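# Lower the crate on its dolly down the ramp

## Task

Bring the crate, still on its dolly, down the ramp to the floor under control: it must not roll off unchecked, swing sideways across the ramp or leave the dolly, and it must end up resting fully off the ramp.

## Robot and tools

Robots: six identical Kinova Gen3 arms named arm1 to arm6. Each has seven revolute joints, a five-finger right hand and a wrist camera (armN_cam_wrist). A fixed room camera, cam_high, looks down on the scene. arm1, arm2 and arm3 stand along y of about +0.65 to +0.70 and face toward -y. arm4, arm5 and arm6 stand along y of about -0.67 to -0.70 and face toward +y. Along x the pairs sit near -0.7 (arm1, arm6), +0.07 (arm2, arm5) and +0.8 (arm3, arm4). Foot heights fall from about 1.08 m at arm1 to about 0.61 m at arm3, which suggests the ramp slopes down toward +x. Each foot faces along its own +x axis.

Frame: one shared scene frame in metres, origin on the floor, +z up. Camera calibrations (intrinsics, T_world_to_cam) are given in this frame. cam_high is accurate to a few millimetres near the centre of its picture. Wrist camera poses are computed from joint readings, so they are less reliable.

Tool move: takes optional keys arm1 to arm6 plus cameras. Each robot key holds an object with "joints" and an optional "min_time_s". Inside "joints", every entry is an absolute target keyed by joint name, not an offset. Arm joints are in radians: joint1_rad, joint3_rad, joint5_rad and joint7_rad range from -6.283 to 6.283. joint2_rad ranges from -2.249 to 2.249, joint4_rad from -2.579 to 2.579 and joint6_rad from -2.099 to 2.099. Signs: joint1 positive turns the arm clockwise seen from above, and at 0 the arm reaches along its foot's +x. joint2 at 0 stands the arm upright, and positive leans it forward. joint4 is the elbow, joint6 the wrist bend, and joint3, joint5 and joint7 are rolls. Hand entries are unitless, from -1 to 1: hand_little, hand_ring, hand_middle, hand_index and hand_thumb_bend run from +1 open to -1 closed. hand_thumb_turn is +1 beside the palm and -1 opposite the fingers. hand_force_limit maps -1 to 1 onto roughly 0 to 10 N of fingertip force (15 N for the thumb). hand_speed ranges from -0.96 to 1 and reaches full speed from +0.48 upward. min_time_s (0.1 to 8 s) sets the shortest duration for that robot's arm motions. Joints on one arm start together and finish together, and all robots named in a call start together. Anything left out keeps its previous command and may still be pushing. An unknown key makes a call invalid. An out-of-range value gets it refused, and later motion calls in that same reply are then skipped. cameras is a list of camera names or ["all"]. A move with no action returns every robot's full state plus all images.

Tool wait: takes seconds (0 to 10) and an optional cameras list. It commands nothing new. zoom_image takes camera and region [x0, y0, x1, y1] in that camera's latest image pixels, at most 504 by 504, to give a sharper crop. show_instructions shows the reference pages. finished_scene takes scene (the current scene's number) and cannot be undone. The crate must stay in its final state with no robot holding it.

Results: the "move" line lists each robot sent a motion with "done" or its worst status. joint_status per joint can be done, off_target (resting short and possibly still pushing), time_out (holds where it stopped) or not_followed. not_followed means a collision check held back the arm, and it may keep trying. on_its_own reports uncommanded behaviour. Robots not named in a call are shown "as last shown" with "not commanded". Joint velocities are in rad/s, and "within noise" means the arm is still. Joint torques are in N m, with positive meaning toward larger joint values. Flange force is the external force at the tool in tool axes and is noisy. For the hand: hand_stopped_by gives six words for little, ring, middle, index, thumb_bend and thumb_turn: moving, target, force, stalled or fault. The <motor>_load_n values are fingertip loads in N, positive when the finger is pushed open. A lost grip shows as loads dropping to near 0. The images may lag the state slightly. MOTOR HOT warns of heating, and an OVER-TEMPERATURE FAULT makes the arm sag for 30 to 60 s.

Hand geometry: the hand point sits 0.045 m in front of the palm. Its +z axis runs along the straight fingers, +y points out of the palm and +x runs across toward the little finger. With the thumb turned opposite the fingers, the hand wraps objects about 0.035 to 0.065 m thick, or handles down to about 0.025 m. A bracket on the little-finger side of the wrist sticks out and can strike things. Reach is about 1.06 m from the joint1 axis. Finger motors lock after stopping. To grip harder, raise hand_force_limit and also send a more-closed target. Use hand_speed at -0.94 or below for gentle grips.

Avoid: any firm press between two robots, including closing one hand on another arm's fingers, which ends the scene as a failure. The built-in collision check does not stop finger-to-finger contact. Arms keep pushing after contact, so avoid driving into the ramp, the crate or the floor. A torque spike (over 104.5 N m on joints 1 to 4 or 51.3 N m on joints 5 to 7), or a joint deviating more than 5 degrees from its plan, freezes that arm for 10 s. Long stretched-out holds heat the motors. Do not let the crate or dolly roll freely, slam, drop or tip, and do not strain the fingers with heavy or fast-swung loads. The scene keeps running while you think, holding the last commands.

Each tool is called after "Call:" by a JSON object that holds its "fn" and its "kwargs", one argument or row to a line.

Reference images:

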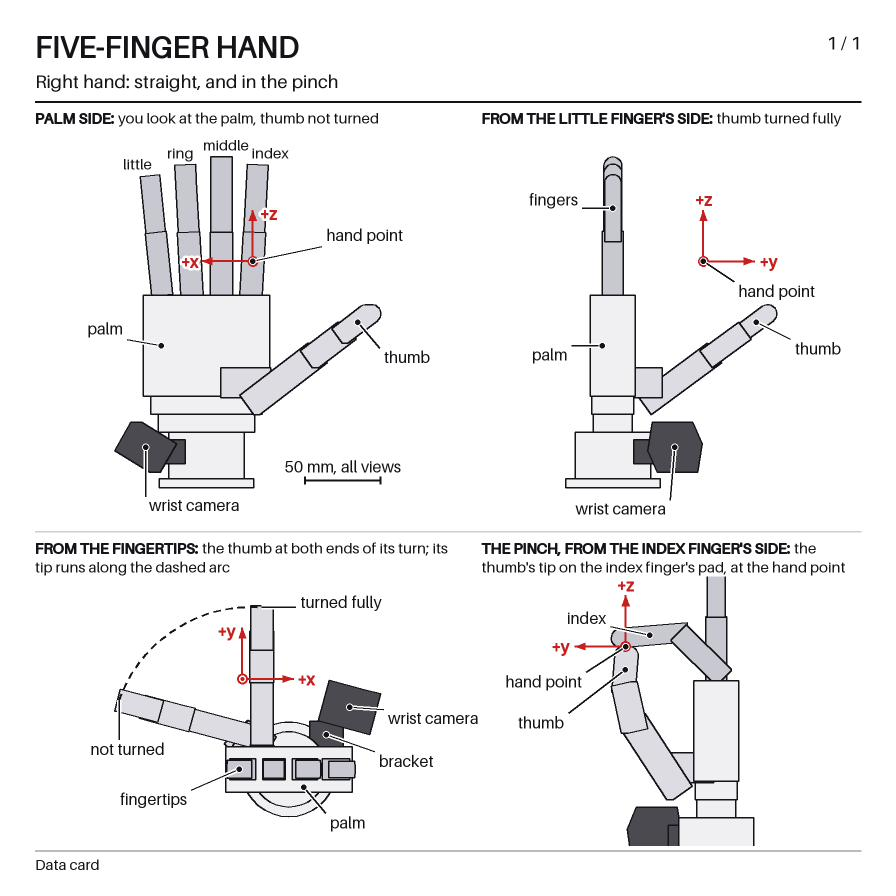

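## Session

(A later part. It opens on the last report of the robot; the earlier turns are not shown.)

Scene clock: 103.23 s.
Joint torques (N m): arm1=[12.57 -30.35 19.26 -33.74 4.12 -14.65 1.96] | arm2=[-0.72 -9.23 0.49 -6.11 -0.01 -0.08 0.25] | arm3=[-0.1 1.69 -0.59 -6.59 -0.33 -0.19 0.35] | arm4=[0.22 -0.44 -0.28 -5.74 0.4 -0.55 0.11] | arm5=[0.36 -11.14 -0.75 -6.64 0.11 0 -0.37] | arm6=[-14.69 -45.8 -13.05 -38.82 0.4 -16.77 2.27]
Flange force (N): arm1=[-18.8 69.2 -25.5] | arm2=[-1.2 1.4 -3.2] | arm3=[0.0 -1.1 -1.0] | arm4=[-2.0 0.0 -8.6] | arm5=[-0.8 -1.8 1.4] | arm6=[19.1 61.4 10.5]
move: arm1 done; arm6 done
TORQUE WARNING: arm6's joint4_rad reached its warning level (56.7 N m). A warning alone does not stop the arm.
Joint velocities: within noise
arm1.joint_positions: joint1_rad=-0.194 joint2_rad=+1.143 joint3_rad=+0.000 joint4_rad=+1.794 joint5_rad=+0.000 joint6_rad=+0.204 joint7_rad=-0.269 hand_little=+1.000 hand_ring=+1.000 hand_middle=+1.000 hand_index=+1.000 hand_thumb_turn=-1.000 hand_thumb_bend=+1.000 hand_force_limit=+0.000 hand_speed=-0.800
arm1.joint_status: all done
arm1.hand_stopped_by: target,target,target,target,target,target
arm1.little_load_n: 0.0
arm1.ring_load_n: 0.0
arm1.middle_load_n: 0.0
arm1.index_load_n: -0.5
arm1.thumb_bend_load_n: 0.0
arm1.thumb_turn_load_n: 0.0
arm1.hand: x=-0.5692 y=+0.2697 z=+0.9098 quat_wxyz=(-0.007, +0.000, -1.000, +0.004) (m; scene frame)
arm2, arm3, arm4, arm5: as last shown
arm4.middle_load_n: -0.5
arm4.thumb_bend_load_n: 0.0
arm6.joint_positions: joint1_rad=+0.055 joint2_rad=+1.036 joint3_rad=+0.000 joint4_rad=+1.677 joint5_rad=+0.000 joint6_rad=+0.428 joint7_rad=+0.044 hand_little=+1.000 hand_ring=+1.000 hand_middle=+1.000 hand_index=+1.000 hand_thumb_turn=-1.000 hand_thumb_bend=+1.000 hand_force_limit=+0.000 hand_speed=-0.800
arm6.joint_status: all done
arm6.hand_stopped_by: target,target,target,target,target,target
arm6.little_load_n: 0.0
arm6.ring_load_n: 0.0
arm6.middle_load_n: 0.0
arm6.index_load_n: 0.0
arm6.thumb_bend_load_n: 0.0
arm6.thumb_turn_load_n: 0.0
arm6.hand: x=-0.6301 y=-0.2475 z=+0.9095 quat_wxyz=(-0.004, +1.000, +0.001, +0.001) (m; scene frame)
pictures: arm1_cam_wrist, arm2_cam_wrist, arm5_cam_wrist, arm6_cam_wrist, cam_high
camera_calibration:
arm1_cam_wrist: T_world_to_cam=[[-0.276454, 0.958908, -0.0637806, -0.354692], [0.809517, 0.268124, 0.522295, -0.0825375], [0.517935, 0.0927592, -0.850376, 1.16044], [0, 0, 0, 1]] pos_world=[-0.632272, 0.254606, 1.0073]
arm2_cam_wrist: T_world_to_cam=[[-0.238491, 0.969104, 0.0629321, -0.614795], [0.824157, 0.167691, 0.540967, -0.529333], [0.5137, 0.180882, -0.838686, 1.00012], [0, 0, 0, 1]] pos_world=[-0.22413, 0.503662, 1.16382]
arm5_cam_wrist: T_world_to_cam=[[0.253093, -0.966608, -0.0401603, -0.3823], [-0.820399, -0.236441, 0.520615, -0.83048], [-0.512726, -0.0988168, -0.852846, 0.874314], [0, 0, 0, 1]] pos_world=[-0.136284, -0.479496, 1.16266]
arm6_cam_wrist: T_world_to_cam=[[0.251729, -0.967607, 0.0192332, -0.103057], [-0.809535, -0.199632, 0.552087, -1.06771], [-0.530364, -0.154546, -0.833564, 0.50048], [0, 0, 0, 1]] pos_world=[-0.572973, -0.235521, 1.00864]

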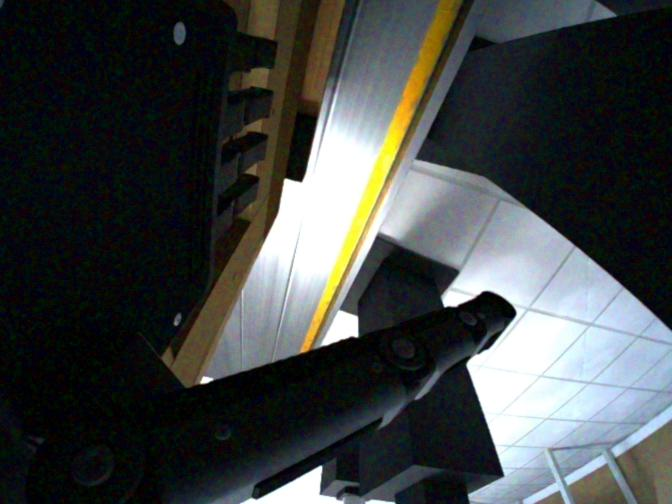

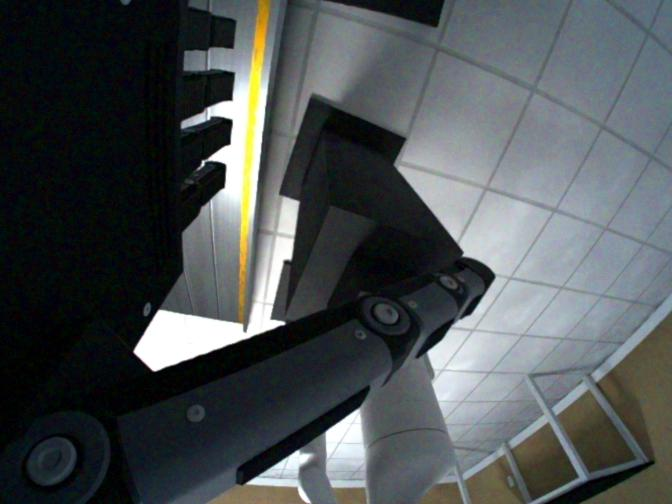

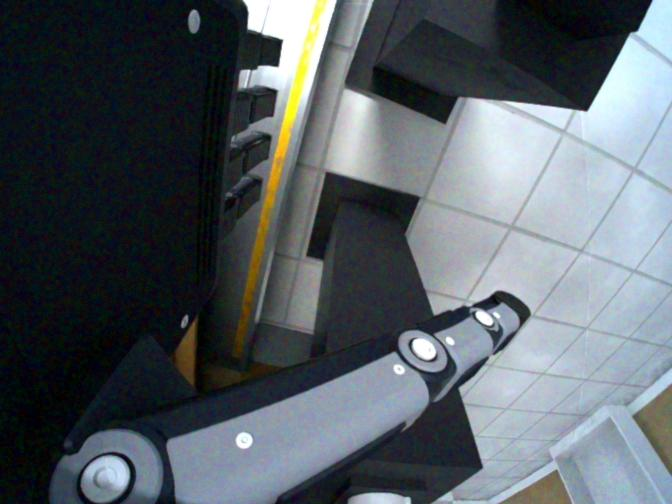

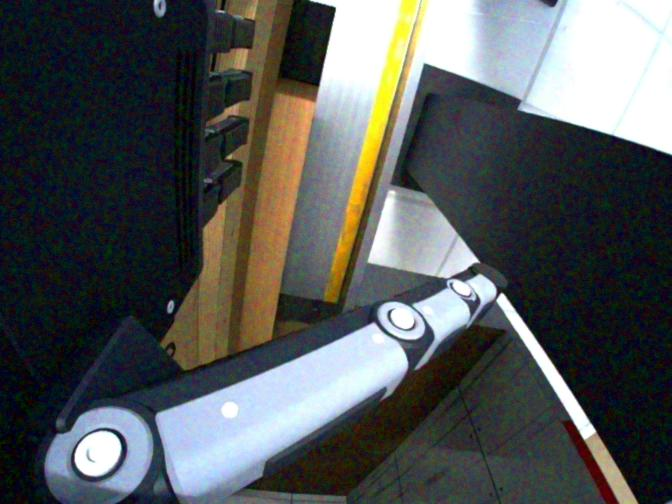

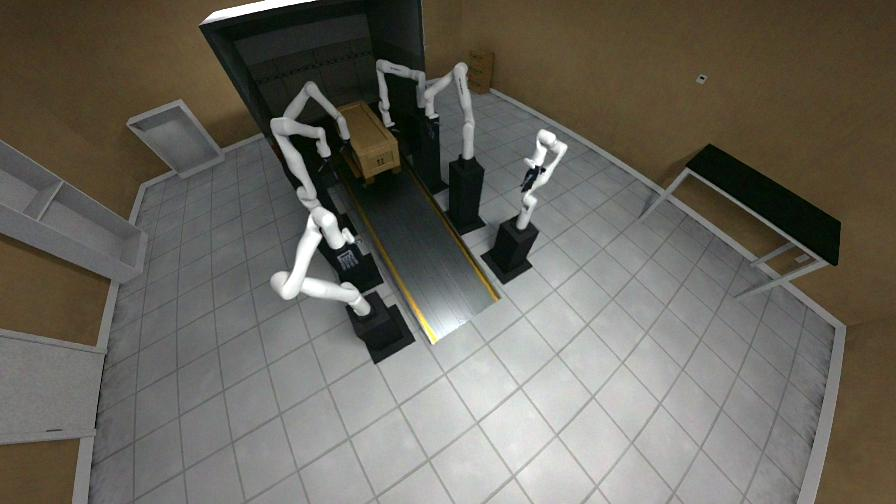

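Call:
{"fn": "move", "kwargs": {
  "arm2": {"joints": {"joint1_rad": 0.4059, "joint2_rad": 1.0587, "joint4_rad": 0.9965, "joint6_rad": 1.0864, "joint7_rad": -1.0337}, "min_time_s": 4},
  "arm5": {"joints": {"joint1_rad": -0.6743, "joint2_rad": 1.1602, "joint4_rad": 0.7662, "joint6_rad": 1.2152, "joint7_rad": 0.9771}, "min_time_s": 4},
  "cameras": ["cam_high", "arm2_cam_wrist", "arm5_cam_wrist"]
}}

Call:
{"fn": "zoom_image", "kwargs": {
  "camera": "cam_high",
  "region": [270, 50, 480, 220]
}}

Scene clock: 110.40 s.
Joint torques (N m): arm1=[12.54 -30.29 19.21 -33.73 4.14 -14.66 1.94] | arm2=[-0.92 -22.64 0.66 -6.87 -0.06 -0.2 0.27] | arm3=[-0.1 1.7 -0.6 -6.61 -0.32 -0.2 0.35] | arm4=[0.21 -0.47 -0.29 -5.71 0.41 -0.55 0.11] | arm5=[0.07 -26.11 -0.46 -7.58 0.12 0.05 -0.31] | arm6=[-14.75 -45.73 -13.17 -38.84 0.41 -16.75 2.27]
Flange force (N): arm1=[-18.8 69.2 -25.6] | arm2=[1.4 0.0 -2.3] | arm3=[0.0 -1.2 -0.9] | arm4=[-2.1 0.1 -8.7] | arm5=[2.8 -2.1 1.3] | arm6=[19.2 61.5 10.3]
move: arm2 done; arm5 done
Joint velocities: within noise
arm1, arm3, arm4, arm6: as last shown
arm1.index_load_n: 0.0
arm1.hand: x=-0.5692 y=+0.2698 z=+0.9098 quat_wxyz=(-0.007, +0.000, -1.000, +0.003) (m; scene frame)
arm2.joint_positions: joint1_rad=+0.406 joint2_rad=+1.059 joint3_rad=+0.000 joint4_rad=+0.997 joint5_rad=+0.000 joint6_rad=+1.086 joint7_rad=-1.034 hand_little=+1.000 hand_ring=+1.000 hand_middle=+1.000 hand_index=+1.000 hand_thumb_turn=-1.000 hand_thumb_bend=+1.000 hand_force_limit=+0.000 hand_speed=-0.800
arm2.joint_status: all done
arm2.hand_stopped_by: target,target,target,target,target,target
arm2.little_load_n: 0.0
arm2.ring_load_n: 0.0
arm2.middle_load_n: 0.0
arm2.index_load_n: 0.0
arm2.thumb_bend_load_n: 0.0
arm2.thumb_turn_load_n: 0.0
arm2.hand: x=-0.2196 y=+0.0881 z=+0.8940 quat_wxyz=(-0.002, -0.707, -0.707, -0.008) (m; scene frame)
arm4.middle_load_n: 0.0
arm5.joint_positions: joint1_rad=-0.674 joint2_rad=+1.160 joint3_rad=+0.000 joint4_rad=+0.766 joint5_rad=+0.000 joint6_rad=+1.215 joint7_rad=+0.977 hand_little=+1.000 hand_ring=+1.000 hand_middle=+1.000 hand_index=+1.000 hand_thumb_turn=-1.000 hand_thumb_bend=+1.000 hand_force_limit=+0.000 hand_speed=-0.800
arm5.joint_status: all done
arm5.hand_stopped_by: target,target,target,target,target,target
arm5.little_load_n: 0.0
arm5.ring_load_n: 0.0
arm5.middle_load_n: 0.0
arm5.index_load_n: 0.0
arm5.thumb_bend_load_n: 0.0
arm5.thumb_turn_load_n: 0.0
arm5.hand: x=-0.2204 y=-0.1262 z=+0.8929 quat_wxyz=(-0.002, +0.707, +0.707, -0.008) (m; scene frame)
arm6.joint_positions: joint1_rad=+0.056 joint2_rad=+1.036 joint3_rad=+0.000 joint4_rad=+1.677 joint5_rad=+0.000 joint6_rad=+0.428 joint7_rad=+0.044 hand_little=+1.000 hand_ring=+1.000 hand_middle=+1.000 hand_index=+1.000 hand_thumb_turn=-1.000 hand_thumb_bend=+1.000 hand_force_limit=+0.000 hand_speed=-0.800
arm6.hand: x=-0.6301 y=-0.2477 z=+0.9095 quat_wxyz=(-0.004, +1.000, +0.001, +0.001) (m; scene frame)
pictures: arm2_cam_wrist, arm5_cam_wrist, cam_high
camera_calibration:
arm2_cam_wrist: T_world_to_cam=[[0.968756, 0.23686, 0.0735444, 0.117613], [0.16473, -0.836175, 0.523139, -0.364722], [0.185407, -0.49468, -0.849068, 0.955089], [0, 0, 0, 1]] pos_world=[-0.230938, 0.139634, 0.993087]
arm5_cam_wrist: T_world_to_cam=[[0.965609, 0.253206, -0.0590391, 0.306747], [0.247215, -0.823828, 0.510091, -0.502647], [0.08052, -0.507144, -0.858092, 0.836398], [0, 0, 0, 1]] pos_world=[-0.239283, -0.0675901, 0.992212]

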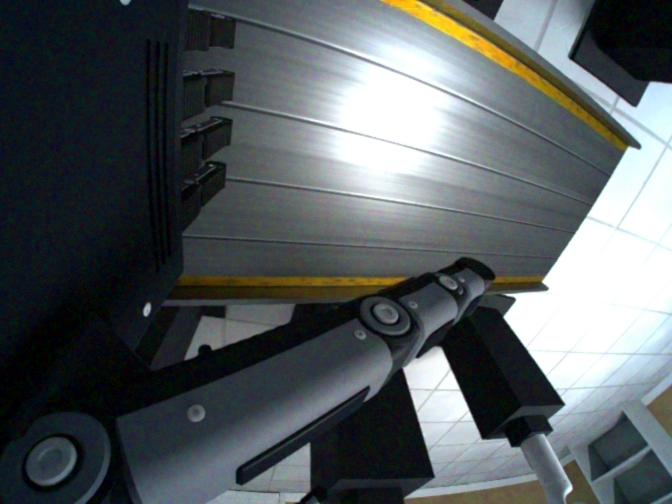

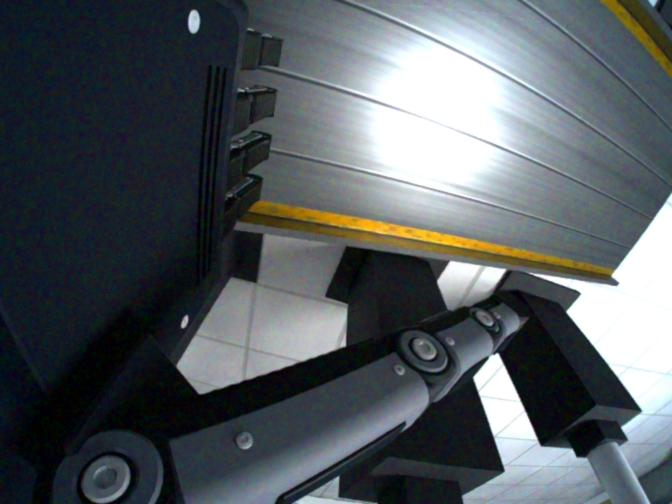

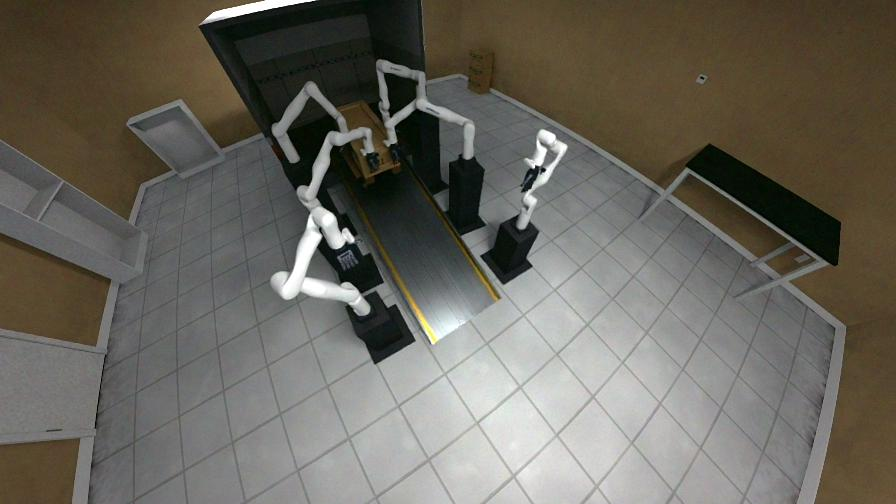

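Scaled by 2.400 from the camera's 896x504 image, which has a finer 1280x720 frame.

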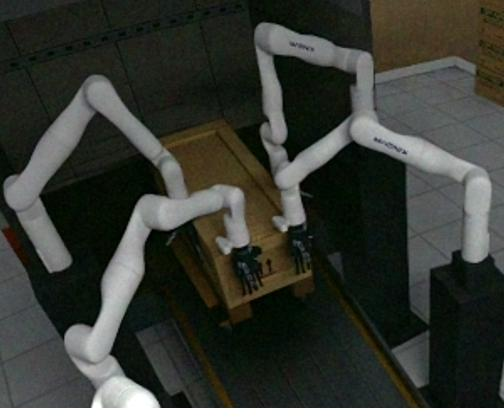

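Call:
{"fn": "move", "kwargs": {
  "arm1": {"joints": {"joint1_rad": -0.357, "joint2_rad": 1.2025, "joint4_rad": 1.6868, "joint6_rad": 0.2523, "joint7_rad": -0.4322}, "min_time_s": 3},
  "arm6": {"joints": {"joint1_rad": 0.2141, "joint2_rad": 1.095, "joint4_rad": 1.6094, "joint6_rad": 0.4372, "joint7_rad": 0.203}, "min_time_s": 3},
  "cameras": ["arm1_cam_wrist", "arm6_cam_wrist", "cam_high"]
}}

Call:
{"fn": "zoom_image", "kwargs": {
  "camera": "cam_high",
  "region": [310, 90, 450, 200]
}}

Scene clock: 114.30 s.
Joint torques (N m): arm1=[21.41 -30.55 29.74 -36.97 6.2 -16.53 2.47] | arm2=[-0.84 -22.61 0.74 -6.88 -0.05 -0.17 0.26] | arm3=[-0.18 1.76 -0.47 -6.56 -0.38 -0.22 0.3] | arm4=[0.2 -0.41 -0.27 -5.72 0.42 -0.55 0.09] | arm5=[0.07 -26.2 -0.41 -7.57 0.12 0.11 -0.24] | arm6=[-28.03 -32.91 -27.3 -40.53 -2.05 -19.46 2.66]
Flange force (N): arm1=[-20.8 85.7 -34.4] | arm2=[1.5 0.2 -2.3] | arm3=[0.2 -0.9 -1.1] | arm4=[-1.9 0.0 -8.7] | arm5=[2.8 -2.2 1.5] | arm6=[30.1 82.1 -26.8]
move: arm1 done; arm6 done
TORQUE WARNING: arm6's joint4_rad reached its warning level (56.7 N m). A warning alone does not stop the arm.
Joint velocities: within noise
arm1.joint_positions: joint1_rad=-0.357 joint2_rad=+1.202 joint3_rad=+0.000 joint4_rad=+1.687 joint5_rad=+0.000 joint6_rad=+0.252 joint7_rad=-0.432 hand_little=+1.000 hand_ring=+1.000 hand_middle=+1.000 hand_index=+1.000 hand_thumb_turn=-1.000 hand_thumb_bend=+1.000 hand_force_limit=+0.000 hand_speed=-0.800
arm1.joint_status: all done
arm1.hand_stopped_by: target,target,target,target,target,target
arm1.little_load_n: 0.0
arm1.ring_load_n: 0.0
arm1.middle_load_n: 0.0
arm1.index_load_n: 0.0
arm1.thumb_bend_load_n: 0.0
arm1.thumb_turn_load_n: -0.5
arm1.hand: x=-0.4891 y=+0.2687 z=+0.8913 quat_wxyz=(-0.007, +0.000, -1.000, +0.004) (m; scene frame)
arm2, arm5: as last shown
arm3.joint_positions: joint1_rad=-0.166 joint2_rad=-0.454 joint3_rad=-0.044 joint4_rad=+1.444 joint5_rad=-0.034 joint6_rad=+2.040 joint7_rad=-1.901 hand_little=+1.000 hand_ring=+1.000 hand_middle=+1.000 hand_index=+1.000 hand_thumb_turn=+1.000 hand_thumb_bend=+1.000 hand_force_limit=+0.000 hand_speed=-0.800
arm3.joint_status: not commanded
arm3.hand_stopped_by: target,target,target,target,target,target
arm3.little_load_n: 0.0
arm3.ring_load_n: 0.0
arm3.middle_load_n: 0.0
arm3.index_load_n: 0.0
arm3.thumb_bend_load_n: 0.0
arm3.thumb_turn_load_n: 0.0
arm3.hand: x=+0.8681 y=+0.5515 z=+1.1308 quat_wxyz=(-0.051, -0.758, -0.649, +0.023) (m; scene frame)
arm4.joint_positions: joint1_rad=-0.351 joint2_rad=-0.415 joint3_rad=-0.082 joint4_rad=+1.544 joint5_rad=-0.062 joint6_rad=+2.048 joint7_rad=-1.901 hand_little=+1.000 hand_ring=+1.000 hand_middle=+1.000 hand_index=+1.000 hand_thumb_turn=+1.000 hand_thumb_bend=+1.000 hand_force_limit=+0.000 hand_speed=-0.800
arm4.joint_status: not commanded
arm4.hand_stopped_by: target,target,target,target,target,target
arm4.little_load_n: 0.0
arm4.ring_load_n: 0.0
arm4.middle_load_n: 0.0
arm4.index_load_n: 0.0
arm4.thumb_bend_load_n: -0.5
arm4.thumb_turn_load_n: 0.0
arm4.hand: x=+0.6588 y=-0.5856 z=+1.1288 quat_wxyz=(+0.012, +0.735, -0.677, +0.015) (m; scene frame)
arm6.joint_positions: joint1_rad=+0.214 joint2_rad=+1.095 joint3_rad=+0.000 joint4_rad=+1.609 joint5_rad=+0.000 joint6_rad=+0.437 joint7_rad=+0.203 hand_little=+1.000 hand_ring=+1.000 hand_middle=+1.000 hand_index=+1.000 hand_thumb_turn=-1.000 hand_thumb_bend=+1.000 hand_force_limit=+0.000 hand_speed=-0.800
arm6.joint_status: all done
arm6.hand_stopped_by: target,target,target,target,target,target
arm6.little_load_n: 0.0
arm6.ring_load_n: 0.0
arm6.middle_load_n: 0.0
arm6.index_load_n: 0.0
arm6.thumb_bend_load_n: 0.0
arm6.thumb_turn_load_n: 0.0
arm6.hand: x=-0.5501 y=-0.2467 z=+0.8892 quat_wxyz=(-0.004, +1.000, +0.001, +0.001) (m; scene frame)
pictures: arm1_cam_wrist, arm6_cam_wrist, cam_high
camera_calibration:
arm1_cam_wrist: T_world_to_cam=[[-0.276376, 0.958934, -0.0637311, -0.332878], [0.809543, 0.268032, 0.522302, -0.137444], [0.517935, 0.0927584, -0.850376, 1.1033], [0, 0, 0, 1]] pos_world=[-0.552172, 0.253707, 0.988795]
arm6_cam_wrist: T_world_to_cam=[[0.25169, -0.967614, 0.0193462, -0.122041], [-0.809476, -0.199515, 0.552216, -0.991716], [-0.530472, -0.154648, -0.833477, 0.52591], [0, 0, 0, 1]] pos_world=[-0.493073, -0.234621, 0.988336]

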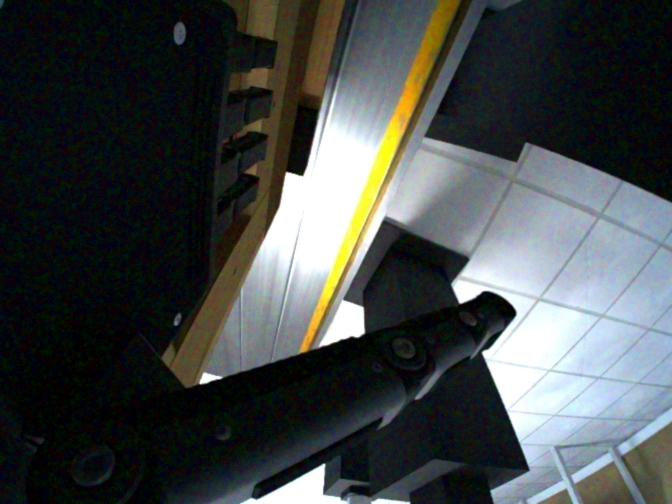

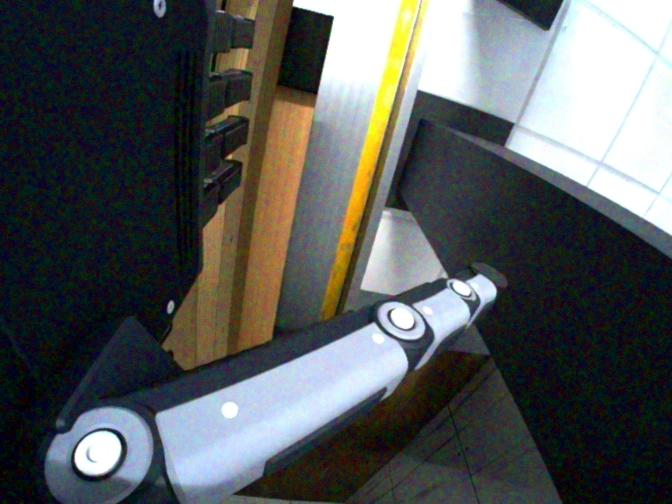

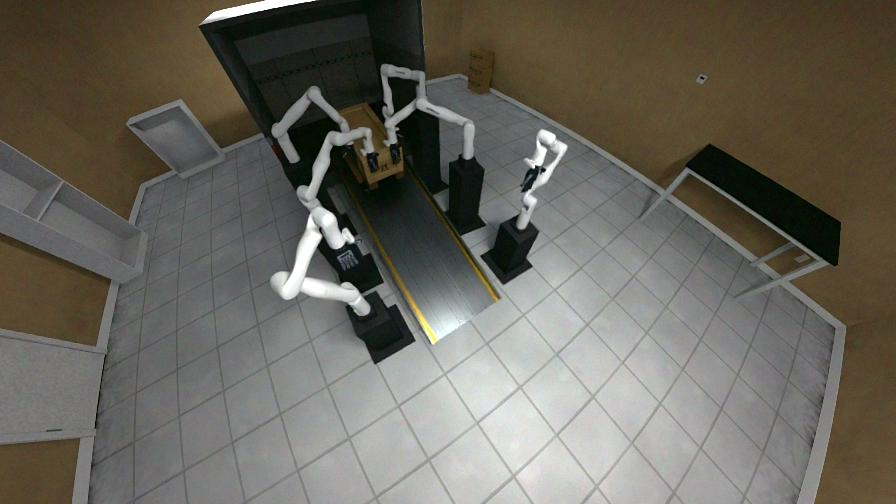

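Scaled by 3.600 from the camera's 896x504 image, which has a finer 1280x720 frame.

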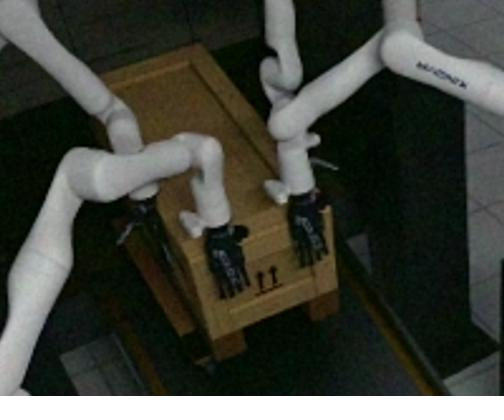

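Call:
{"fn": "move", "kwargs": {
  "arm2": {"joints": {"joint1_rad": 0.4448, "joint2_rad": 1.1022, "joint4_rad": 0.8944, "joint6_rad": 1.145, "joint7_rad": -0.9948}, "min_time_s": 1.5},
  "arm5": {"joints": {"joint1_rad": -0.71, "joint2_rad": 1.2176, "joint4_rad": 0.6355, "joint6_rad": 1.2885, "joint7_rad": 0.9414}, "min_time_s": 1.5},
  "cameras": ["cam_high"]
}}

Call:
{"fn": "zoom_image", "kwargs": {
  "camera": "cam_high",
  "region": [340, 110, 430, 190]
}}

Scene clock: 116.63 s.
Joint torques (N m): arm1=[-6.05 -46.13 -1.89 -45.4 2.58 -18.99 2.35] | arm2=[39.91 -4.4 31.66 -16.25 16.2 -15.42 2.84] | arm3=[-0.11 1.79 -0.51 -6.58 -0.36 -0.18 0.3] | arm4=[0.21 -0.42 -0.27 -5.67 0.4 -0.53 0.09] | arm5=[-36.35 -7.38 -21.57 -10.12 -10.88 -10.52 -0.09] | arm6=[7.26 -46.48 9.49 -47.51 4.2 -21.52 1.94]
Flange force (N): arm1=[37.3 73.9 -11.0] | arm2=[11.6 87.2 -48.6] | arm3=[0.2 -1.1 -0.9] | arm4=[-2.0 0.0 -8.8] | arm5=[-1.0 62.9 -38.2] | arm6=[-38.5 75.4 -5.4]
move: arm2 done; arm5 done
Joint velocities: within noise
arm1, arm3, arm4, arm6: as last shown
arm1.thumb_bend_load_n: -0.5
arm1.thumb_turn_load_n: 0.0
arm1.hand: x=-0.4891 y=+0.2688 z=+0.8913 quat_wxyz=(-0.007, +0.000, -1.000, +0.004) (m; scene frame)
arm2.joint_positions: joint1_rad=+0.445 joint2_rad=+1.102 joint3_rad=+0.000 joint4_rad=+0.894 joint5_rad=+0.000 joint6_rad=+1.145 joint7_rad=-0.995 hand_little=+1.000 hand_ring=+1.000 hand_middle=+1.000 hand_index=+1.000 hand_thumb_turn=-1.000 hand_thumb_bend=+1.000 hand_force_limit=+0.000 hand_speed=-0.800
arm2.joint_status: all done
arm2.hand_stopped_by: target,target,target,target,target,target
arm2.little_load_n: 0.0
arm2.ring_load_n: 0.0
arm2.middle_load_n: 0.0
arm2.index_load_n: 0.0
arm2.thumb_bend_load_n: 0.0
arm2.thumb_turn_load_n: 0.0
arm2.hand: x=-0.2495 y=+0.0881 z=+0.8940 quat_wxyz=(-0.002, -0.707, -0.707, -0.008) (m; scene frame)
arm4.thumb_bend_load_n: 0.0
arm5.joint_positions: joint1_rad=-0.710 joint2_rad=+1.218 joint3_rad=+0.000 joint4_rad=+0.635 joint5_rad=+0.000 joint6_rad=+1.289 joint7_rad=+0.941 hand_little=+1.000 hand_ring=+1.000 hand_middle=+1.000 hand_index=+1.000 hand_thumb_turn=-1.000 hand_thumb_bend=+1.000 hand_force_limit=+0.000 hand_speed=-0.800
arm5.joint_status: all done
arm5.hand_stopped_by: target,target,target,target,target,target
arm5.little_load_n: 0.0
arm5.ring_load_n: 0.0
arm5.middle_load_n: 0.0
arm5.index_load_n: 0.0
arm5.thumb_bend_load_n: 0.0
arm5.thumb_turn_load_n: 0.0
arm5.hand: x=-0.2504 y=-0.1263 z=+0.8929 quat_wxyz=(-0.002, +0.707, +0.708, -0.008) (m; scene frame)
arm6.hand: x=-0.5501 y=-0.2467 z=+0.8891 quat_wxyz=(-0.004, +1.000, +0.001, +0.001) (m; scene frame)
pictures: cam_high

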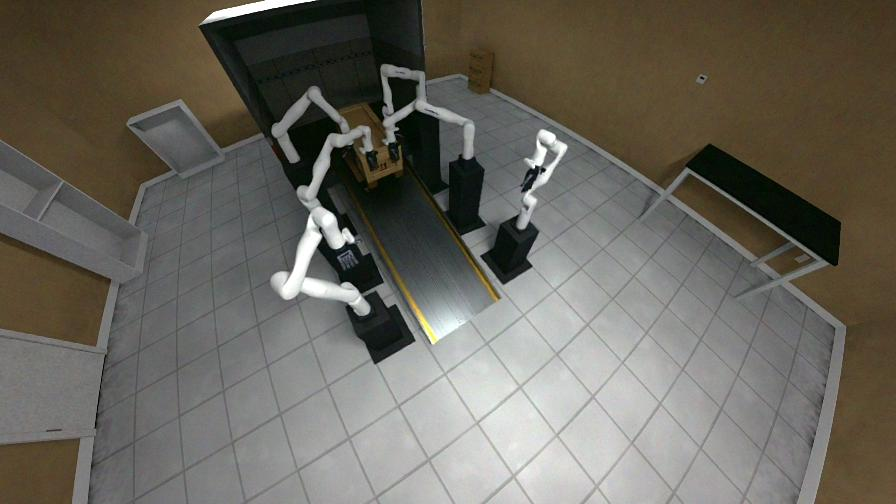

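Scaled by 5.600 from the camera's 896x504 image, which has a finer 1280x720 frame.

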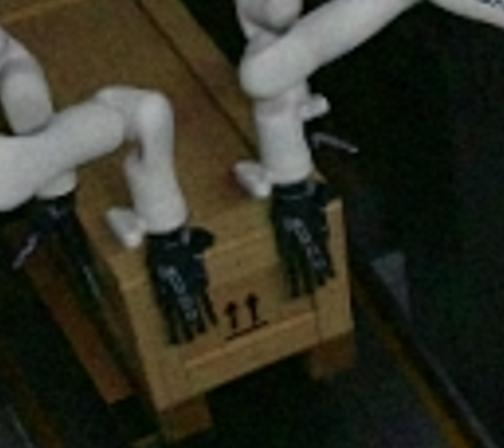

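Call:
{"fn": "move", "kwargs": {
  "arm1": {"joints": {"joint1_rad": -0.5004, "joint2_rad": 1.2736, "joint4_rad": 1.5326, "joint6_rad": 0.3354, "joint7_rad": -0.5756}, "min_time_s": 3},
  "arm6": {"joints": {"joint1_rad": 0.3624, "joint2_rad": 1.1634, "joint4_rad": 1.4955, "joint6_rad": 0.4827, "joint7_rad": 0.3513}, "min_time_s": 3},
  "arm2": {"joints": {"joint1_rad": 0.3252, "joint2_rad": 1.028, "joint4_rad": 1.1655, "joint6_rad": 0.9481, "joint7_rad": -1.1144}, "min_time_s": 3},
  "arm5": {"joints": {"joint1_rad": -0.5997, "joint2_rad": 1.1079, "joint4_rad": 0.9674, "joint6_rad": 1.0663, "joint7_rad": 1.0517}, "min_time_s": 3},
  "cameras": ["cam_high", "arm1_cam_wrist", "arm6_cam_wrist"]
}}

Scene clock: 121.43 s.
Joint torques (N m): arm1=[16.11 -34.21 22.09 -30.97 5.63 -13.54 2.15] | arm2=[10.81 -22.28 11.04 -6.3 4.37 0 0.69] | arm3=[-0.06 1.82 -0.62 -6.51 -0.4 -0.18 0.32] | arm4=[0.2 -0.45 -0.31 -5.7 0.39 -0.54 0.08] | arm5=[-3.64 -25.57 -3.08 -7.22 -0.99 -0.05 -0.1] | arm6=[-19.11 -50.46 -16.87 -32.46 -1.19 -13.33 1.73]
Flange force (N): arm1=[-2.2 68.5 -19.5] | arm2=[-7.8 17.2 -1.3] | arm3=[0.0 -1.5 -1.1] | arm4=[-2.1 -0.1 -8.7] | arm5=[5.3 2.9 1.9] | arm6=[13.2 51.8 20.9]
move: arm1 done; arm2 done; arm5 done; arm6 done
TORQUE WARNING: arm6's joint4_rad reached its warning level (56.7 N m). A warning alone does not stop the arm.
Joint velocities: within noise
arm1.joint_positions: joint1_rad=-0.500 joint2_rad=+1.274 joint3_rad=+0.000 joint4_rad=+1.532 joint5_rad=+0.000 joint6_rad=+0.335 joint7_rad=-0.576 hand_little=+1.000 hand_ring=+1.000 hand_middle=+1.000 hand_index=+1.000 hand_thumb_turn=-1.000 hand_thumb_bend=+1.000 hand_force_limit=+0.000 hand_speed=-0.800
arm1.joint_status: all done
arm1.hand_stopped_by: target,target,target,target,target,target
arm1.little_load_n: 0.0
arm1.ring_load_n: 0.0
arm1.middle_load_n: 0.0
arm1.index_load_n: 0.0
arm1.thumb_bend_load_n: -0.5
arm1.thumb_turn_load_n: 0.0
arm1.hand: x=-0.4091 y=+0.2689 z=+0.8717 quat_wxyz=(-0.007, +0.000, -1.000, +0.004) (m; scene frame)
arm2.joint_positions: joint1_rad=+0.325 joint2_rad=+1.028 joint3_rad=+0.000 joint4_rad=+1.165 joint5_rad=+0.000 joint6_rad=+0.948 joint7_rad=-1.114 hand_little=+1.000 hand_ring=+1.000 hand_middle=+1.000 hand_index=+1.000 hand_thumb_turn=-1.000 hand_thumb_bend=+1.000 hand_force_limit=+0.000 hand_speed=-0.800
arm2.joint_status: all done
arm2.hand_stopped_by: target,target,target,target,target,target
arm2.little_load_n: 0.0
arm2.ring_load_n: 0.0
arm2.middle_load_n: 0.0
arm2.index_load_n: 0.0
arm2.thumb_bend_load_n: 0.0
arm2.thumb_turn_load_n: 0.5
arm2.hand: x=-0.1615 y=+0.0881 z=+0.8690 quat_wxyz=(-0.002, -0.707, -0.708, -0.008) (m; scene frame)
arm3, arm4: as last shown
arm4.thumb_turn_load_n: 0.5
arm5.joint_positions: joint1_rad=-0.600 joint2_rad=+1.108 joint3_rad=+0.000 joint4_rad=+0.967 joint5_rad=+0.000 joint6_rad=+1.066 joint7_rad=+1.052 hand_little=+1.000 hand_ring=+1.000 hand_middle=+1.000 hand_index=+1.000 hand_thumb_turn=-1.000 hand_thumb_bend=+1.000 hand_force_limit=+0.000 hand_speed=-0.800
arm5.joint_status: all done
arm5.hand_stopped_by: target,target,target,target,target,target
arm5.little_load_n: 0.5
arm5.ring_load_n: 0.0
arm5.middle_load_n: 0.0
arm5.index_load_n: 0.0
arm5.thumb_bend_load_n: 0.0
arm5.thumb_turn_load_n: 0.0
arm5.hand: x=-0.1624 y=-0.1261 z=+0.8696 quat_wxyz=(-0.002, +0.707, +0.707, -0.008) (m; scene frame)
arm6.joint_positions: joint1_rad=+0.362 joint2_rad=+1.163 joint3_rad=+0.000 joint4_rad=+1.495 joint5_rad=+0.000 joint6_rad=+0.483 joint7_rad=+0.351 hand_little=+1.000 hand_ring=+1.000 hand_middle=+1.000 hand_index=+1.000 hand_thumb_turn=-1.000 hand_thumb_bend=+1.000 hand_force_limit=+0.000 hand_speed=-0.800
arm6.joint_status: all done
arm6.hand_stopped_by: target,target,target,target,target,target
arm6.little_load_n: 0.0
arm6.ring_load_n: 0.0
arm6.middle_load_n: 0.0
arm6.index_load_n: 0.5
arm6.thumb_bend_load_n: 0.0
arm6.thumb_turn_load_n: 0.0
arm6.hand: x=-0.4702 y=-0.2469 z=+0.8697 quat_wxyz=(-0.004, +1.000, +0.001, +0.001) (m; scene frame)
pictures: arm1_cam_wrist, arm6_cam_wrist, cam_high
camera_calibration:
arm1_cam_wrist: T_world_to_cam=[[-0.276454, 0.958908, -0.0637806, -0.312067], [0.809517, 0.268124, 0.522295, -0.192108], [0.517935, 0.0927592, -0.850376, 1.04514], [0, 0, 0, 1]] pos_world=[-0.472072, 0.253806, 0.969195]
arm6_cam_wrist: T_world_to_cam=[[0.25178, -0.967592, 0.0193144, -0.141922], [-0.809524, -0.199628, 0.552104, -0.916223], [-0.530356, -0.154644, -0.833551, 0.552269], [0, 0, 0, 1]] pos_world=[-0.413073, -0.234821, 0.968936]

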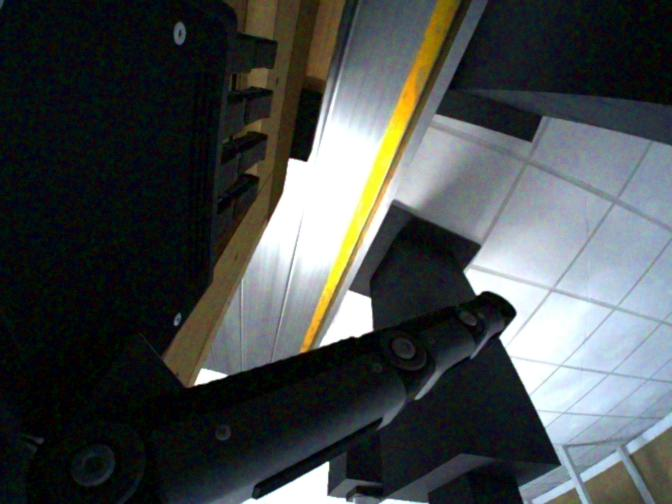

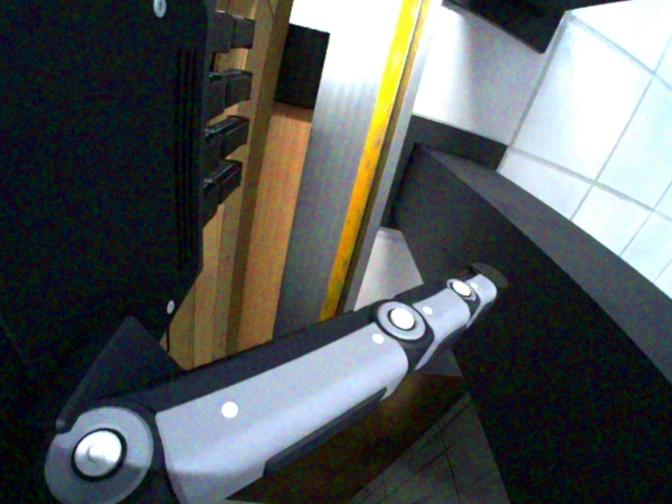

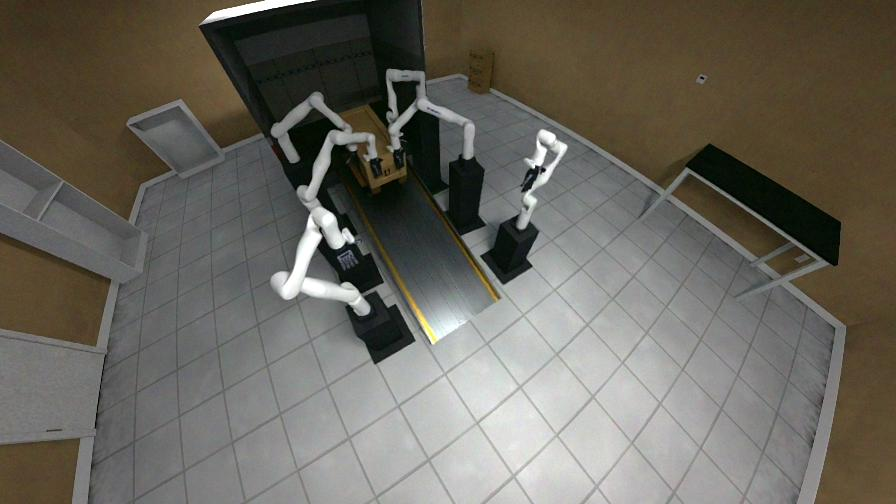

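Call:
{"fn": "move", "kwargs": {
  "arm1": {"joints": {"joint1_rad": -0.6219, "joint2_rad": 1.3599, "joint4_rad": 1.325, "joint6_rad": 0.4567, "joint7_rad": -0.6971}, "min_time_s": 3},
  "arm6": {"joints": {"joint1_rad": 0.4957, "joint2_rad": 1.2513, "joint4_rad": 1.3253, "joint6_rad": 0.565, "joint7_rad": 0.4846}, "min_time_s": 3},
  "arm2": {"joints": {"joint1_rad": 0.2053, "joint2_rad": 1.003, "joint4_rad": 1.3264, "joint6_rad": 0.8122, "joint7_rad": -1.2343}, "min_time_s": 3},
  "arm5": {"joints": {"joint1_rad": -0.4892, "joint2_rad": 1.0684, "joint4_rad": 1.1502, "joint6_rad": 0.923, "joint7_rad": 1.1622}, "min_time_s": 3},
  "cameras": ["cam_high", "arm1_cam_wrist", "arm6_cam_wrist"]
}}

Call:
{"fn": "zoom_image", "kwargs": {
  "camera": "cam_high",
  "region": [310, 90, 450, 210]
}}

Scene clock: 125.67 s.
Joint torques (N m): arm1=[18.39 -26.9 22.28 -31.23 6.91 -15.55 2.51] | arm2=[16.67 -28.15 18.09 -9.23 6.69 -0.61 1.03] | arm3=[-0.03 1.83 -0.49 -6.6 -0.34 -0.17 0.28] | arm4=[0.23 -0.45 -0.27 -5.68 0.41 -0.54 0.09] | arm5=[-11.5 -26.69 -9.63 -7.25 -3.07 0 0.16] | arm6=[-24.37 -25.16 -19.55 -32.09 -1.54 -18 2.07]
Flange force (N): arm1=[9.1 74.8 -41.8] | arm2=[-7.1 29.9 9.3] | arm3=[0.3 -1.2 -0.7] | arm4=[-2.1 0.0 -8.8] | arm5=[10.1 14.9 5.6] | arm6=[2.7 72.4 -41.3]
move: arm1 done; arm2 done; arm5 done; arm6 done
Joint velocities: within noise
arm1.joint_positions: joint1_rad=-0.622 joint2_rad=+1.360 joint3_rad=+0.000 joint4_rad=+1.325 joint5_rad=+0.000 joint6_rad=+0.457 joint7_rad=-0.697 hand_little=+1.000 hand_ring=+1.000 hand_middle=+1.000 hand_index=+1.000 hand_thumb_turn=-1.000 hand_thumb_bend=+1.000 hand_force_limit=+0.000 hand_speed=-0.800
arm1.joint_status: all done
arm1.hand_stopped_by: target,target,target,target,target,target
arm1.little_load_n: 0.0
arm1.ring_load_n: 0.0
arm1.middle_load_n: 0.0
arm1.index_load_n: 0.0
arm1.thumb_bend_load_n: 0.0
arm1.thumb_turn_load_n: 0.0
arm1.hand: x=-0.3293 y=+0.2689 z=+0.8523 quat_wxyz=(-0.007, +0.000, -1.000, +0.004) (m; scene frame)
arm2.joint_positions: joint1_rad=+0.205 joint2_rad=+1.003 joint3_rad=+0.000 joint4_rad=+1.326 joint5_rad=+0.000 joint6_rad=+0.812 joint7_rad=-1.234 hand_little=+1.000 hand_ring=+1.000 hand_middle=+1.000 hand_index=+1.000 hand_thumb_turn=-1.000 hand_thumb_bend=+1.000 hand_force_limit=+0.000 hand_speed=-0.800
arm2.joint_status: all done
arm2.hand_stopped_by: target,target,target,target,target,target
arm2.little_load_n: 0.0
arm2.ring_load_n: 0.0
arm2.middle_load_n: 0.0
arm2.index_load_n: 0.0
arm2.thumb_bend_load_n: 0.0
arm2.thumb_turn_load_n: 0.0
arm2.hand: x=-0.0834 y=+0.0881 z=+0.8461 quat_wxyz=(-0.002, -0.707, -0.708, -0.008) (m; scene frame)
arm3, arm4: as last shown
arm4.thumb_turn_load_n: 0.0
arm5.joint_positions: joint1_rad=-0.489 joint2_rad=+1.068 joint3_rad=+0.000 joint4_rad=+1.150 joint5_rad=+0.000 joint6_rad=+0.923 joint7_rad=+1.162 hand_little=+1.000 hand_ring=+1.000 hand_middle=+1.000 hand_index=+1.000 hand_thumb_turn=-1.000 hand_thumb_bend=+1.000 hand_force_limit=+0.000 hand_speed=-0.800
arm5.joint_status: all done
arm5.hand_stopped_by: target,target,target,target,target,target
arm5.little_load_n: 0.0
arm5.ring_load_n: 0.0
arm5.middle_load_n: 0.0
arm5.index_load_n: 0.0
arm5.thumb_bend_load_n: 0.0
arm5.thumb_turn_load_n: 0.0
arm5.hand: x=-0.0843 y=-0.1259 z=+0.8455 quat_wxyz=(-0.002, +0.707, +0.707, -0.008) (m; scene frame)
arm6.joint_positions: joint1_rad=+0.496 joint2_rad=+1.251 joint3_rad=+0.000 joint4_rad=+1.325 joint5_rad=+0.000 joint6_rad=+0.565 joint7_rad=+0.485 hand_little=+1.000 hand_ring=+1.000 hand_middle=+1.000 hand_index=+1.000 hand_thumb_turn=-1.000 hand_thumb_bend=+1.000 hand_force_limit=+0.000 hand_speed=-0.800
arm6.joint_status: all done
arm6.hand_stopped_by: target,target,target,target,target,target
arm6.little_load_n: 0.0
arm6.ring_load_n: 0.0
arm6.middle_load_n: 0.0
arm6.index_load_n: 0.0
arm6.thumb_bend_load_n: 0.0
arm6.thumb_turn_load_n: 0.0
arm6.hand: x=-0.3902 y=-0.2470 z=+0.8483 quat_wxyz=(-0.004, +1.000, +0.001, +0.001) (m; scene frame)
pictures: arm1_cam_wrist, arm6_cam_wrist, cam_high
camera_calibration:
arm1_cam_wrist: T_world_to_cam=[[-0.276454, 0.958911, -0.0637407, -0.291282], [0.809591, 0.268116, 0.522184, -0.246438], [0.517818, 0.0927561, -0.850448, 0.987335], [0, 0, 0, 1]] pos_world=[-0.392272, 0.253806, 0.949796]
arm6_cam_wrist: T_world_to_cam=[[0.251769, -0.967595, 0.0192935, -0.161732], [-0.809452, -0.199609, 0.552217, -0.839745], [-0.530472, -0.154649, -0.833477, 0.576734], [0, 0, 0, 1]] pos_world=[-0.333073, -0.234921, 0.947536]

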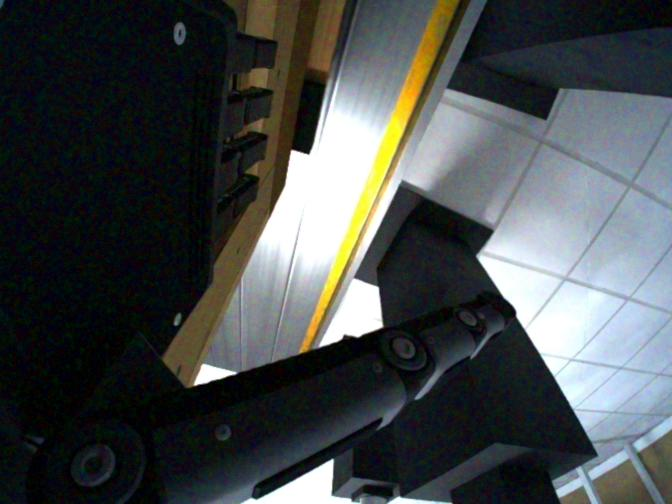

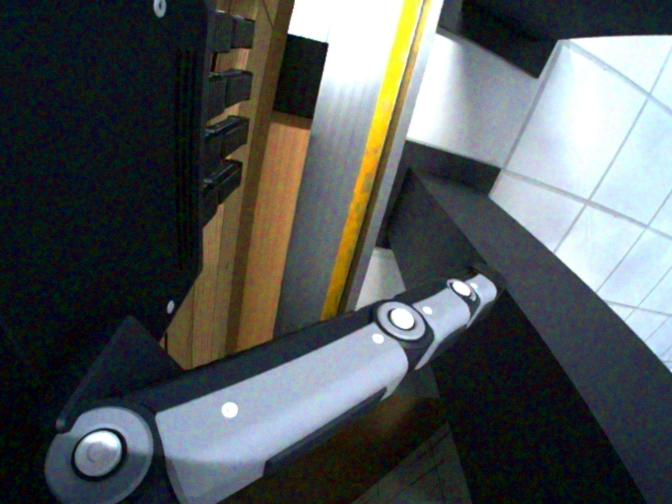

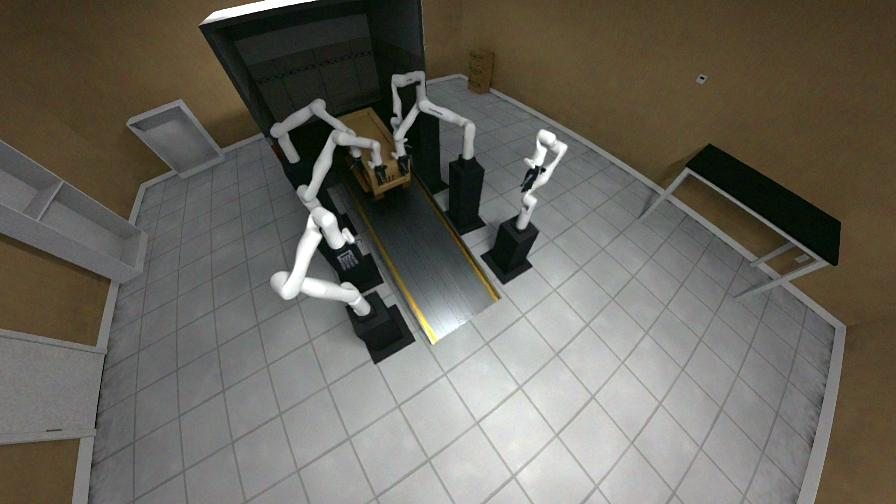

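Scaled by 3.600 from the camera's 896x504 image, which has a finer 1280x720 frame.

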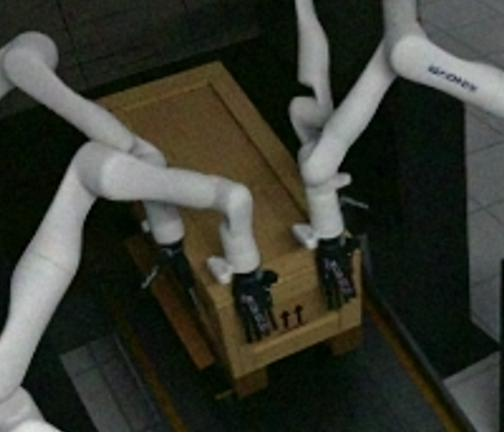

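Call:
{"fn": "move", "kwargs": {
  "arm1": {"joints": {"joint1_rad": -0.7236, "joint2_rad": 1.4745, "joint4_rad": 1.0462, "joint6_rad": 0.6209, "joint7_rad": -0.7988}, "min_time_s": 3},
  "arm6": {"joints": {"joint1_rad": 0.6118, "joint2_rad": 1.3581, "joint4_rad": 1.0923, "joint6_rad": 0.6912, "joint7_rad": 0.6007}, "min_time_s": 3},
  "arm2": {"joints": {"joint1_rad": 0.0728, "joint2_rad": 1.0068, "joint4_rad": 1.4316, "joint6_rad": 0.7032, "joint7_rad": -1.3668}, "min_time_s": 3},
  "arm5": {"joints": {"joint1_rad": -0.3672, "joint2_rad": 1.0593, "joint4_rad": 1.2667, "joint6_rad": 0.8156, "joint7_rad": 1.2842}, "min_time_s": 3},
  "cameras": ["cam_high"]
}}

Call:
{"fn": "zoom_image", "kwargs": {
  "camera": "cam_high",
  "region": [310, 90, 450, 230]
}}

Scene clock: 130.67 s.
Joint torques (N m): arm1=[22.33 -19.42 22.3 -26.96 8.35 -16.36 2.71] | arm2=[19.83 -26.21 22.25 -5.47 7.37 1 1.1] | arm3=[-0.18 1.69 -0.46 -6.6 -0.27 -0.16 0.29] | arm4=[0.19 -0.42 -0.27 -5.72 0.41 -0.56 0.11] | arm5=[-15.83 -30.09 -13.96 -7.87 -4.25 0.21 0.14] | arm6=[-32.28 -16.77 -22.91 -23.24 -3.27 -16.17 2.05]
Flange force (N): arm1=[14.5 76.0 -56.8] | arm2=[-10.8 35.9 10.3] | arm3=[0.1 -0.8 -0.9] | arm4=[-1.9 0.1 -8.7] | arm5=[10.9 23.6 13.1] | arm6=[11.1 67.1 -49.9]
move: arm1 done; arm2 done; arm5 done; arm6 done
Joint velocities: within noise
arm1.joint_positions: joint1_rad=-0.724 joint2_rad=+1.475 joint3_rad=+0.000 joint4_rad=+1.046 joint5_rad=+0.000 joint6_rad=+0.621 joint7_rad=-0.799 hand_little=+1.000 hand_ring=+1.000 hand_middle=+1.000 hand_index=+1.000 hand_thumb_turn=-1.000 hand_thumb_bend=+1.000 hand_force_limit=+0.000 hand_speed=-0.800
arm1.joint_status: all done
arm1.hand_stopped_by: target,target,target,target,target,target
arm1.little_load_n: 0.0
arm1.ring_load_n: 0.5
arm1.middle_load_n: 0.0
arm1.index_load_n: 0.0
arm1.thumb_bend_load_n: 0.0
arm1.thumb_turn_load_n: 0.0
arm1.hand: x=-0.2493 y=+0.2689 z=+0.8322 quat_wxyz=(-0.007, +0.000, -1.000, +0.004) (m; scene frame)
arm2.joint_positions: joint1_rad=+0.073 joint2_rad=+1.007 joint3_rad=+0.000 joint4_rad=+1.432 joint5_rad=+0.000 joint6_rad=+0.703 joint7_rad=-1.367 hand_little=+1.000 hand_ring=+1.000 hand_middle=+1.000 hand_index=+1.000 hand_thumb_turn=-1.000 hand_thumb_bend=+1.000 hand_force_limit=+0.000 hand_speed=-0.800
arm2.joint_status: all done
arm2.hand_stopped_by: target,target,target,target,target,target
arm2.little_load_n: 0.0
arm2.ring_load_n: 0.0
arm2.middle_load_n: 0.0
arm2.index_load_n: 0.0
arm2.thumb_bend_load_n: 0.0
arm2.thumb_turn_load_n: 0.0
arm2.hand: x=-0.0047 y=+0.0881 z=+0.8223 quat_wxyz=(-0.002, -0.707, -0.707, -0.008) (m; scene frame)
arm3, arm4: as last shown
arm5.joint_positions: joint1_rad=-0.367 joint2_rad=+1.059 joint3_rad=+0.000 joint4_rad=+1.267 joint5_rad=+0.000 joint6_rad=+0.816 joint7_rad=+1.284 hand_little=+1.000 hand_ring=+1.000 hand_middle=+1.000 hand_index=+1.000 hand_thumb_turn=-1.000 hand_thumb_bend=+1.000 hand_force_limit=+0.000 hand_speed=-0.800
arm5.joint_status: all done
arm5.hand_stopped_by: target,target,target,target,target,target
arm5.little_load_n: 0.0
arm5.ring_load_n: 0.0
arm5.middle_load_n: 0.0
arm5.index_load_n: 0.0
arm5.thumb_bend_load_n: 0.0
arm5.thumb_turn_load_n: 0.0
arm5.hand: x=-0.0059 y=-0.1258 z=+0.8219 quat_wxyz=(-0.002, +0.707, +0.707, -0.008) (m; scene frame)
arm6.joint_positions: joint1_rad=+0.612 joint2_rad=+1.358 joint3_rad=+0.000 joint4_rad=+1.092 joint5_rad=+0.000 joint6_rad=+0.691 joint7_rad=+0.601 hand_little=+1.000 hand_ring=+1.000 hand_middle=+1.000 hand_index=+1.000 hand_thumb_turn=-1.000 hand_thumb_bend=+1.000 hand_force_limit=+0.000 hand_speed=-0.800
arm6.joint_status: all done
arm6.hand_stopped_by: target,target,target,target,target,target
arm6.little_load_n: 0.0
arm6.ring_load_n: 0.0
arm6.middle_load_n: 0.0
arm6.index_load_n: 0.0
arm6.thumb_bend_load_n: 0.0
arm6.thumb_turn_load_n: 0.0
arm6.hand: x=-0.3104 y=-0.2470 z=+0.8285 quat_wxyz=(-0.004, +1.000, +0.001, +0.001) (m; scene frame)
pictures: cam_high

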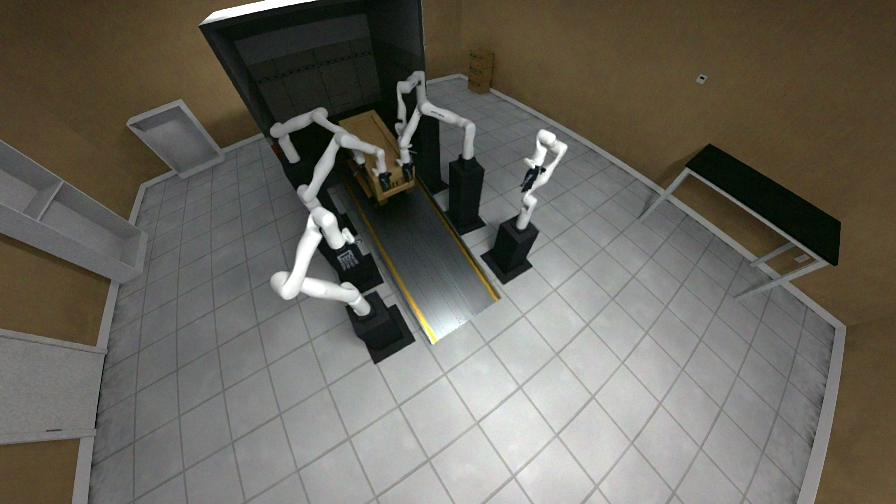

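Scaled by 3.600 from the camera's 896x504 image, which has a finer 1280x720 frame.

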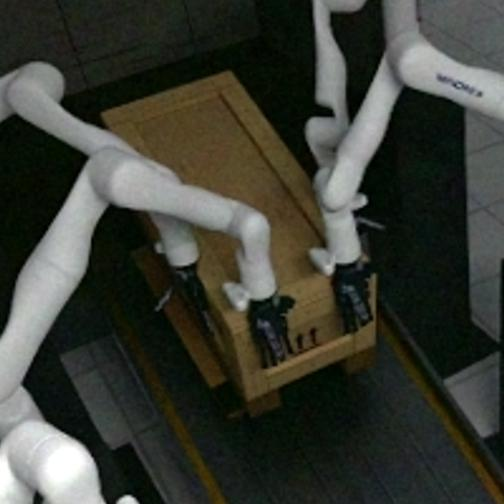

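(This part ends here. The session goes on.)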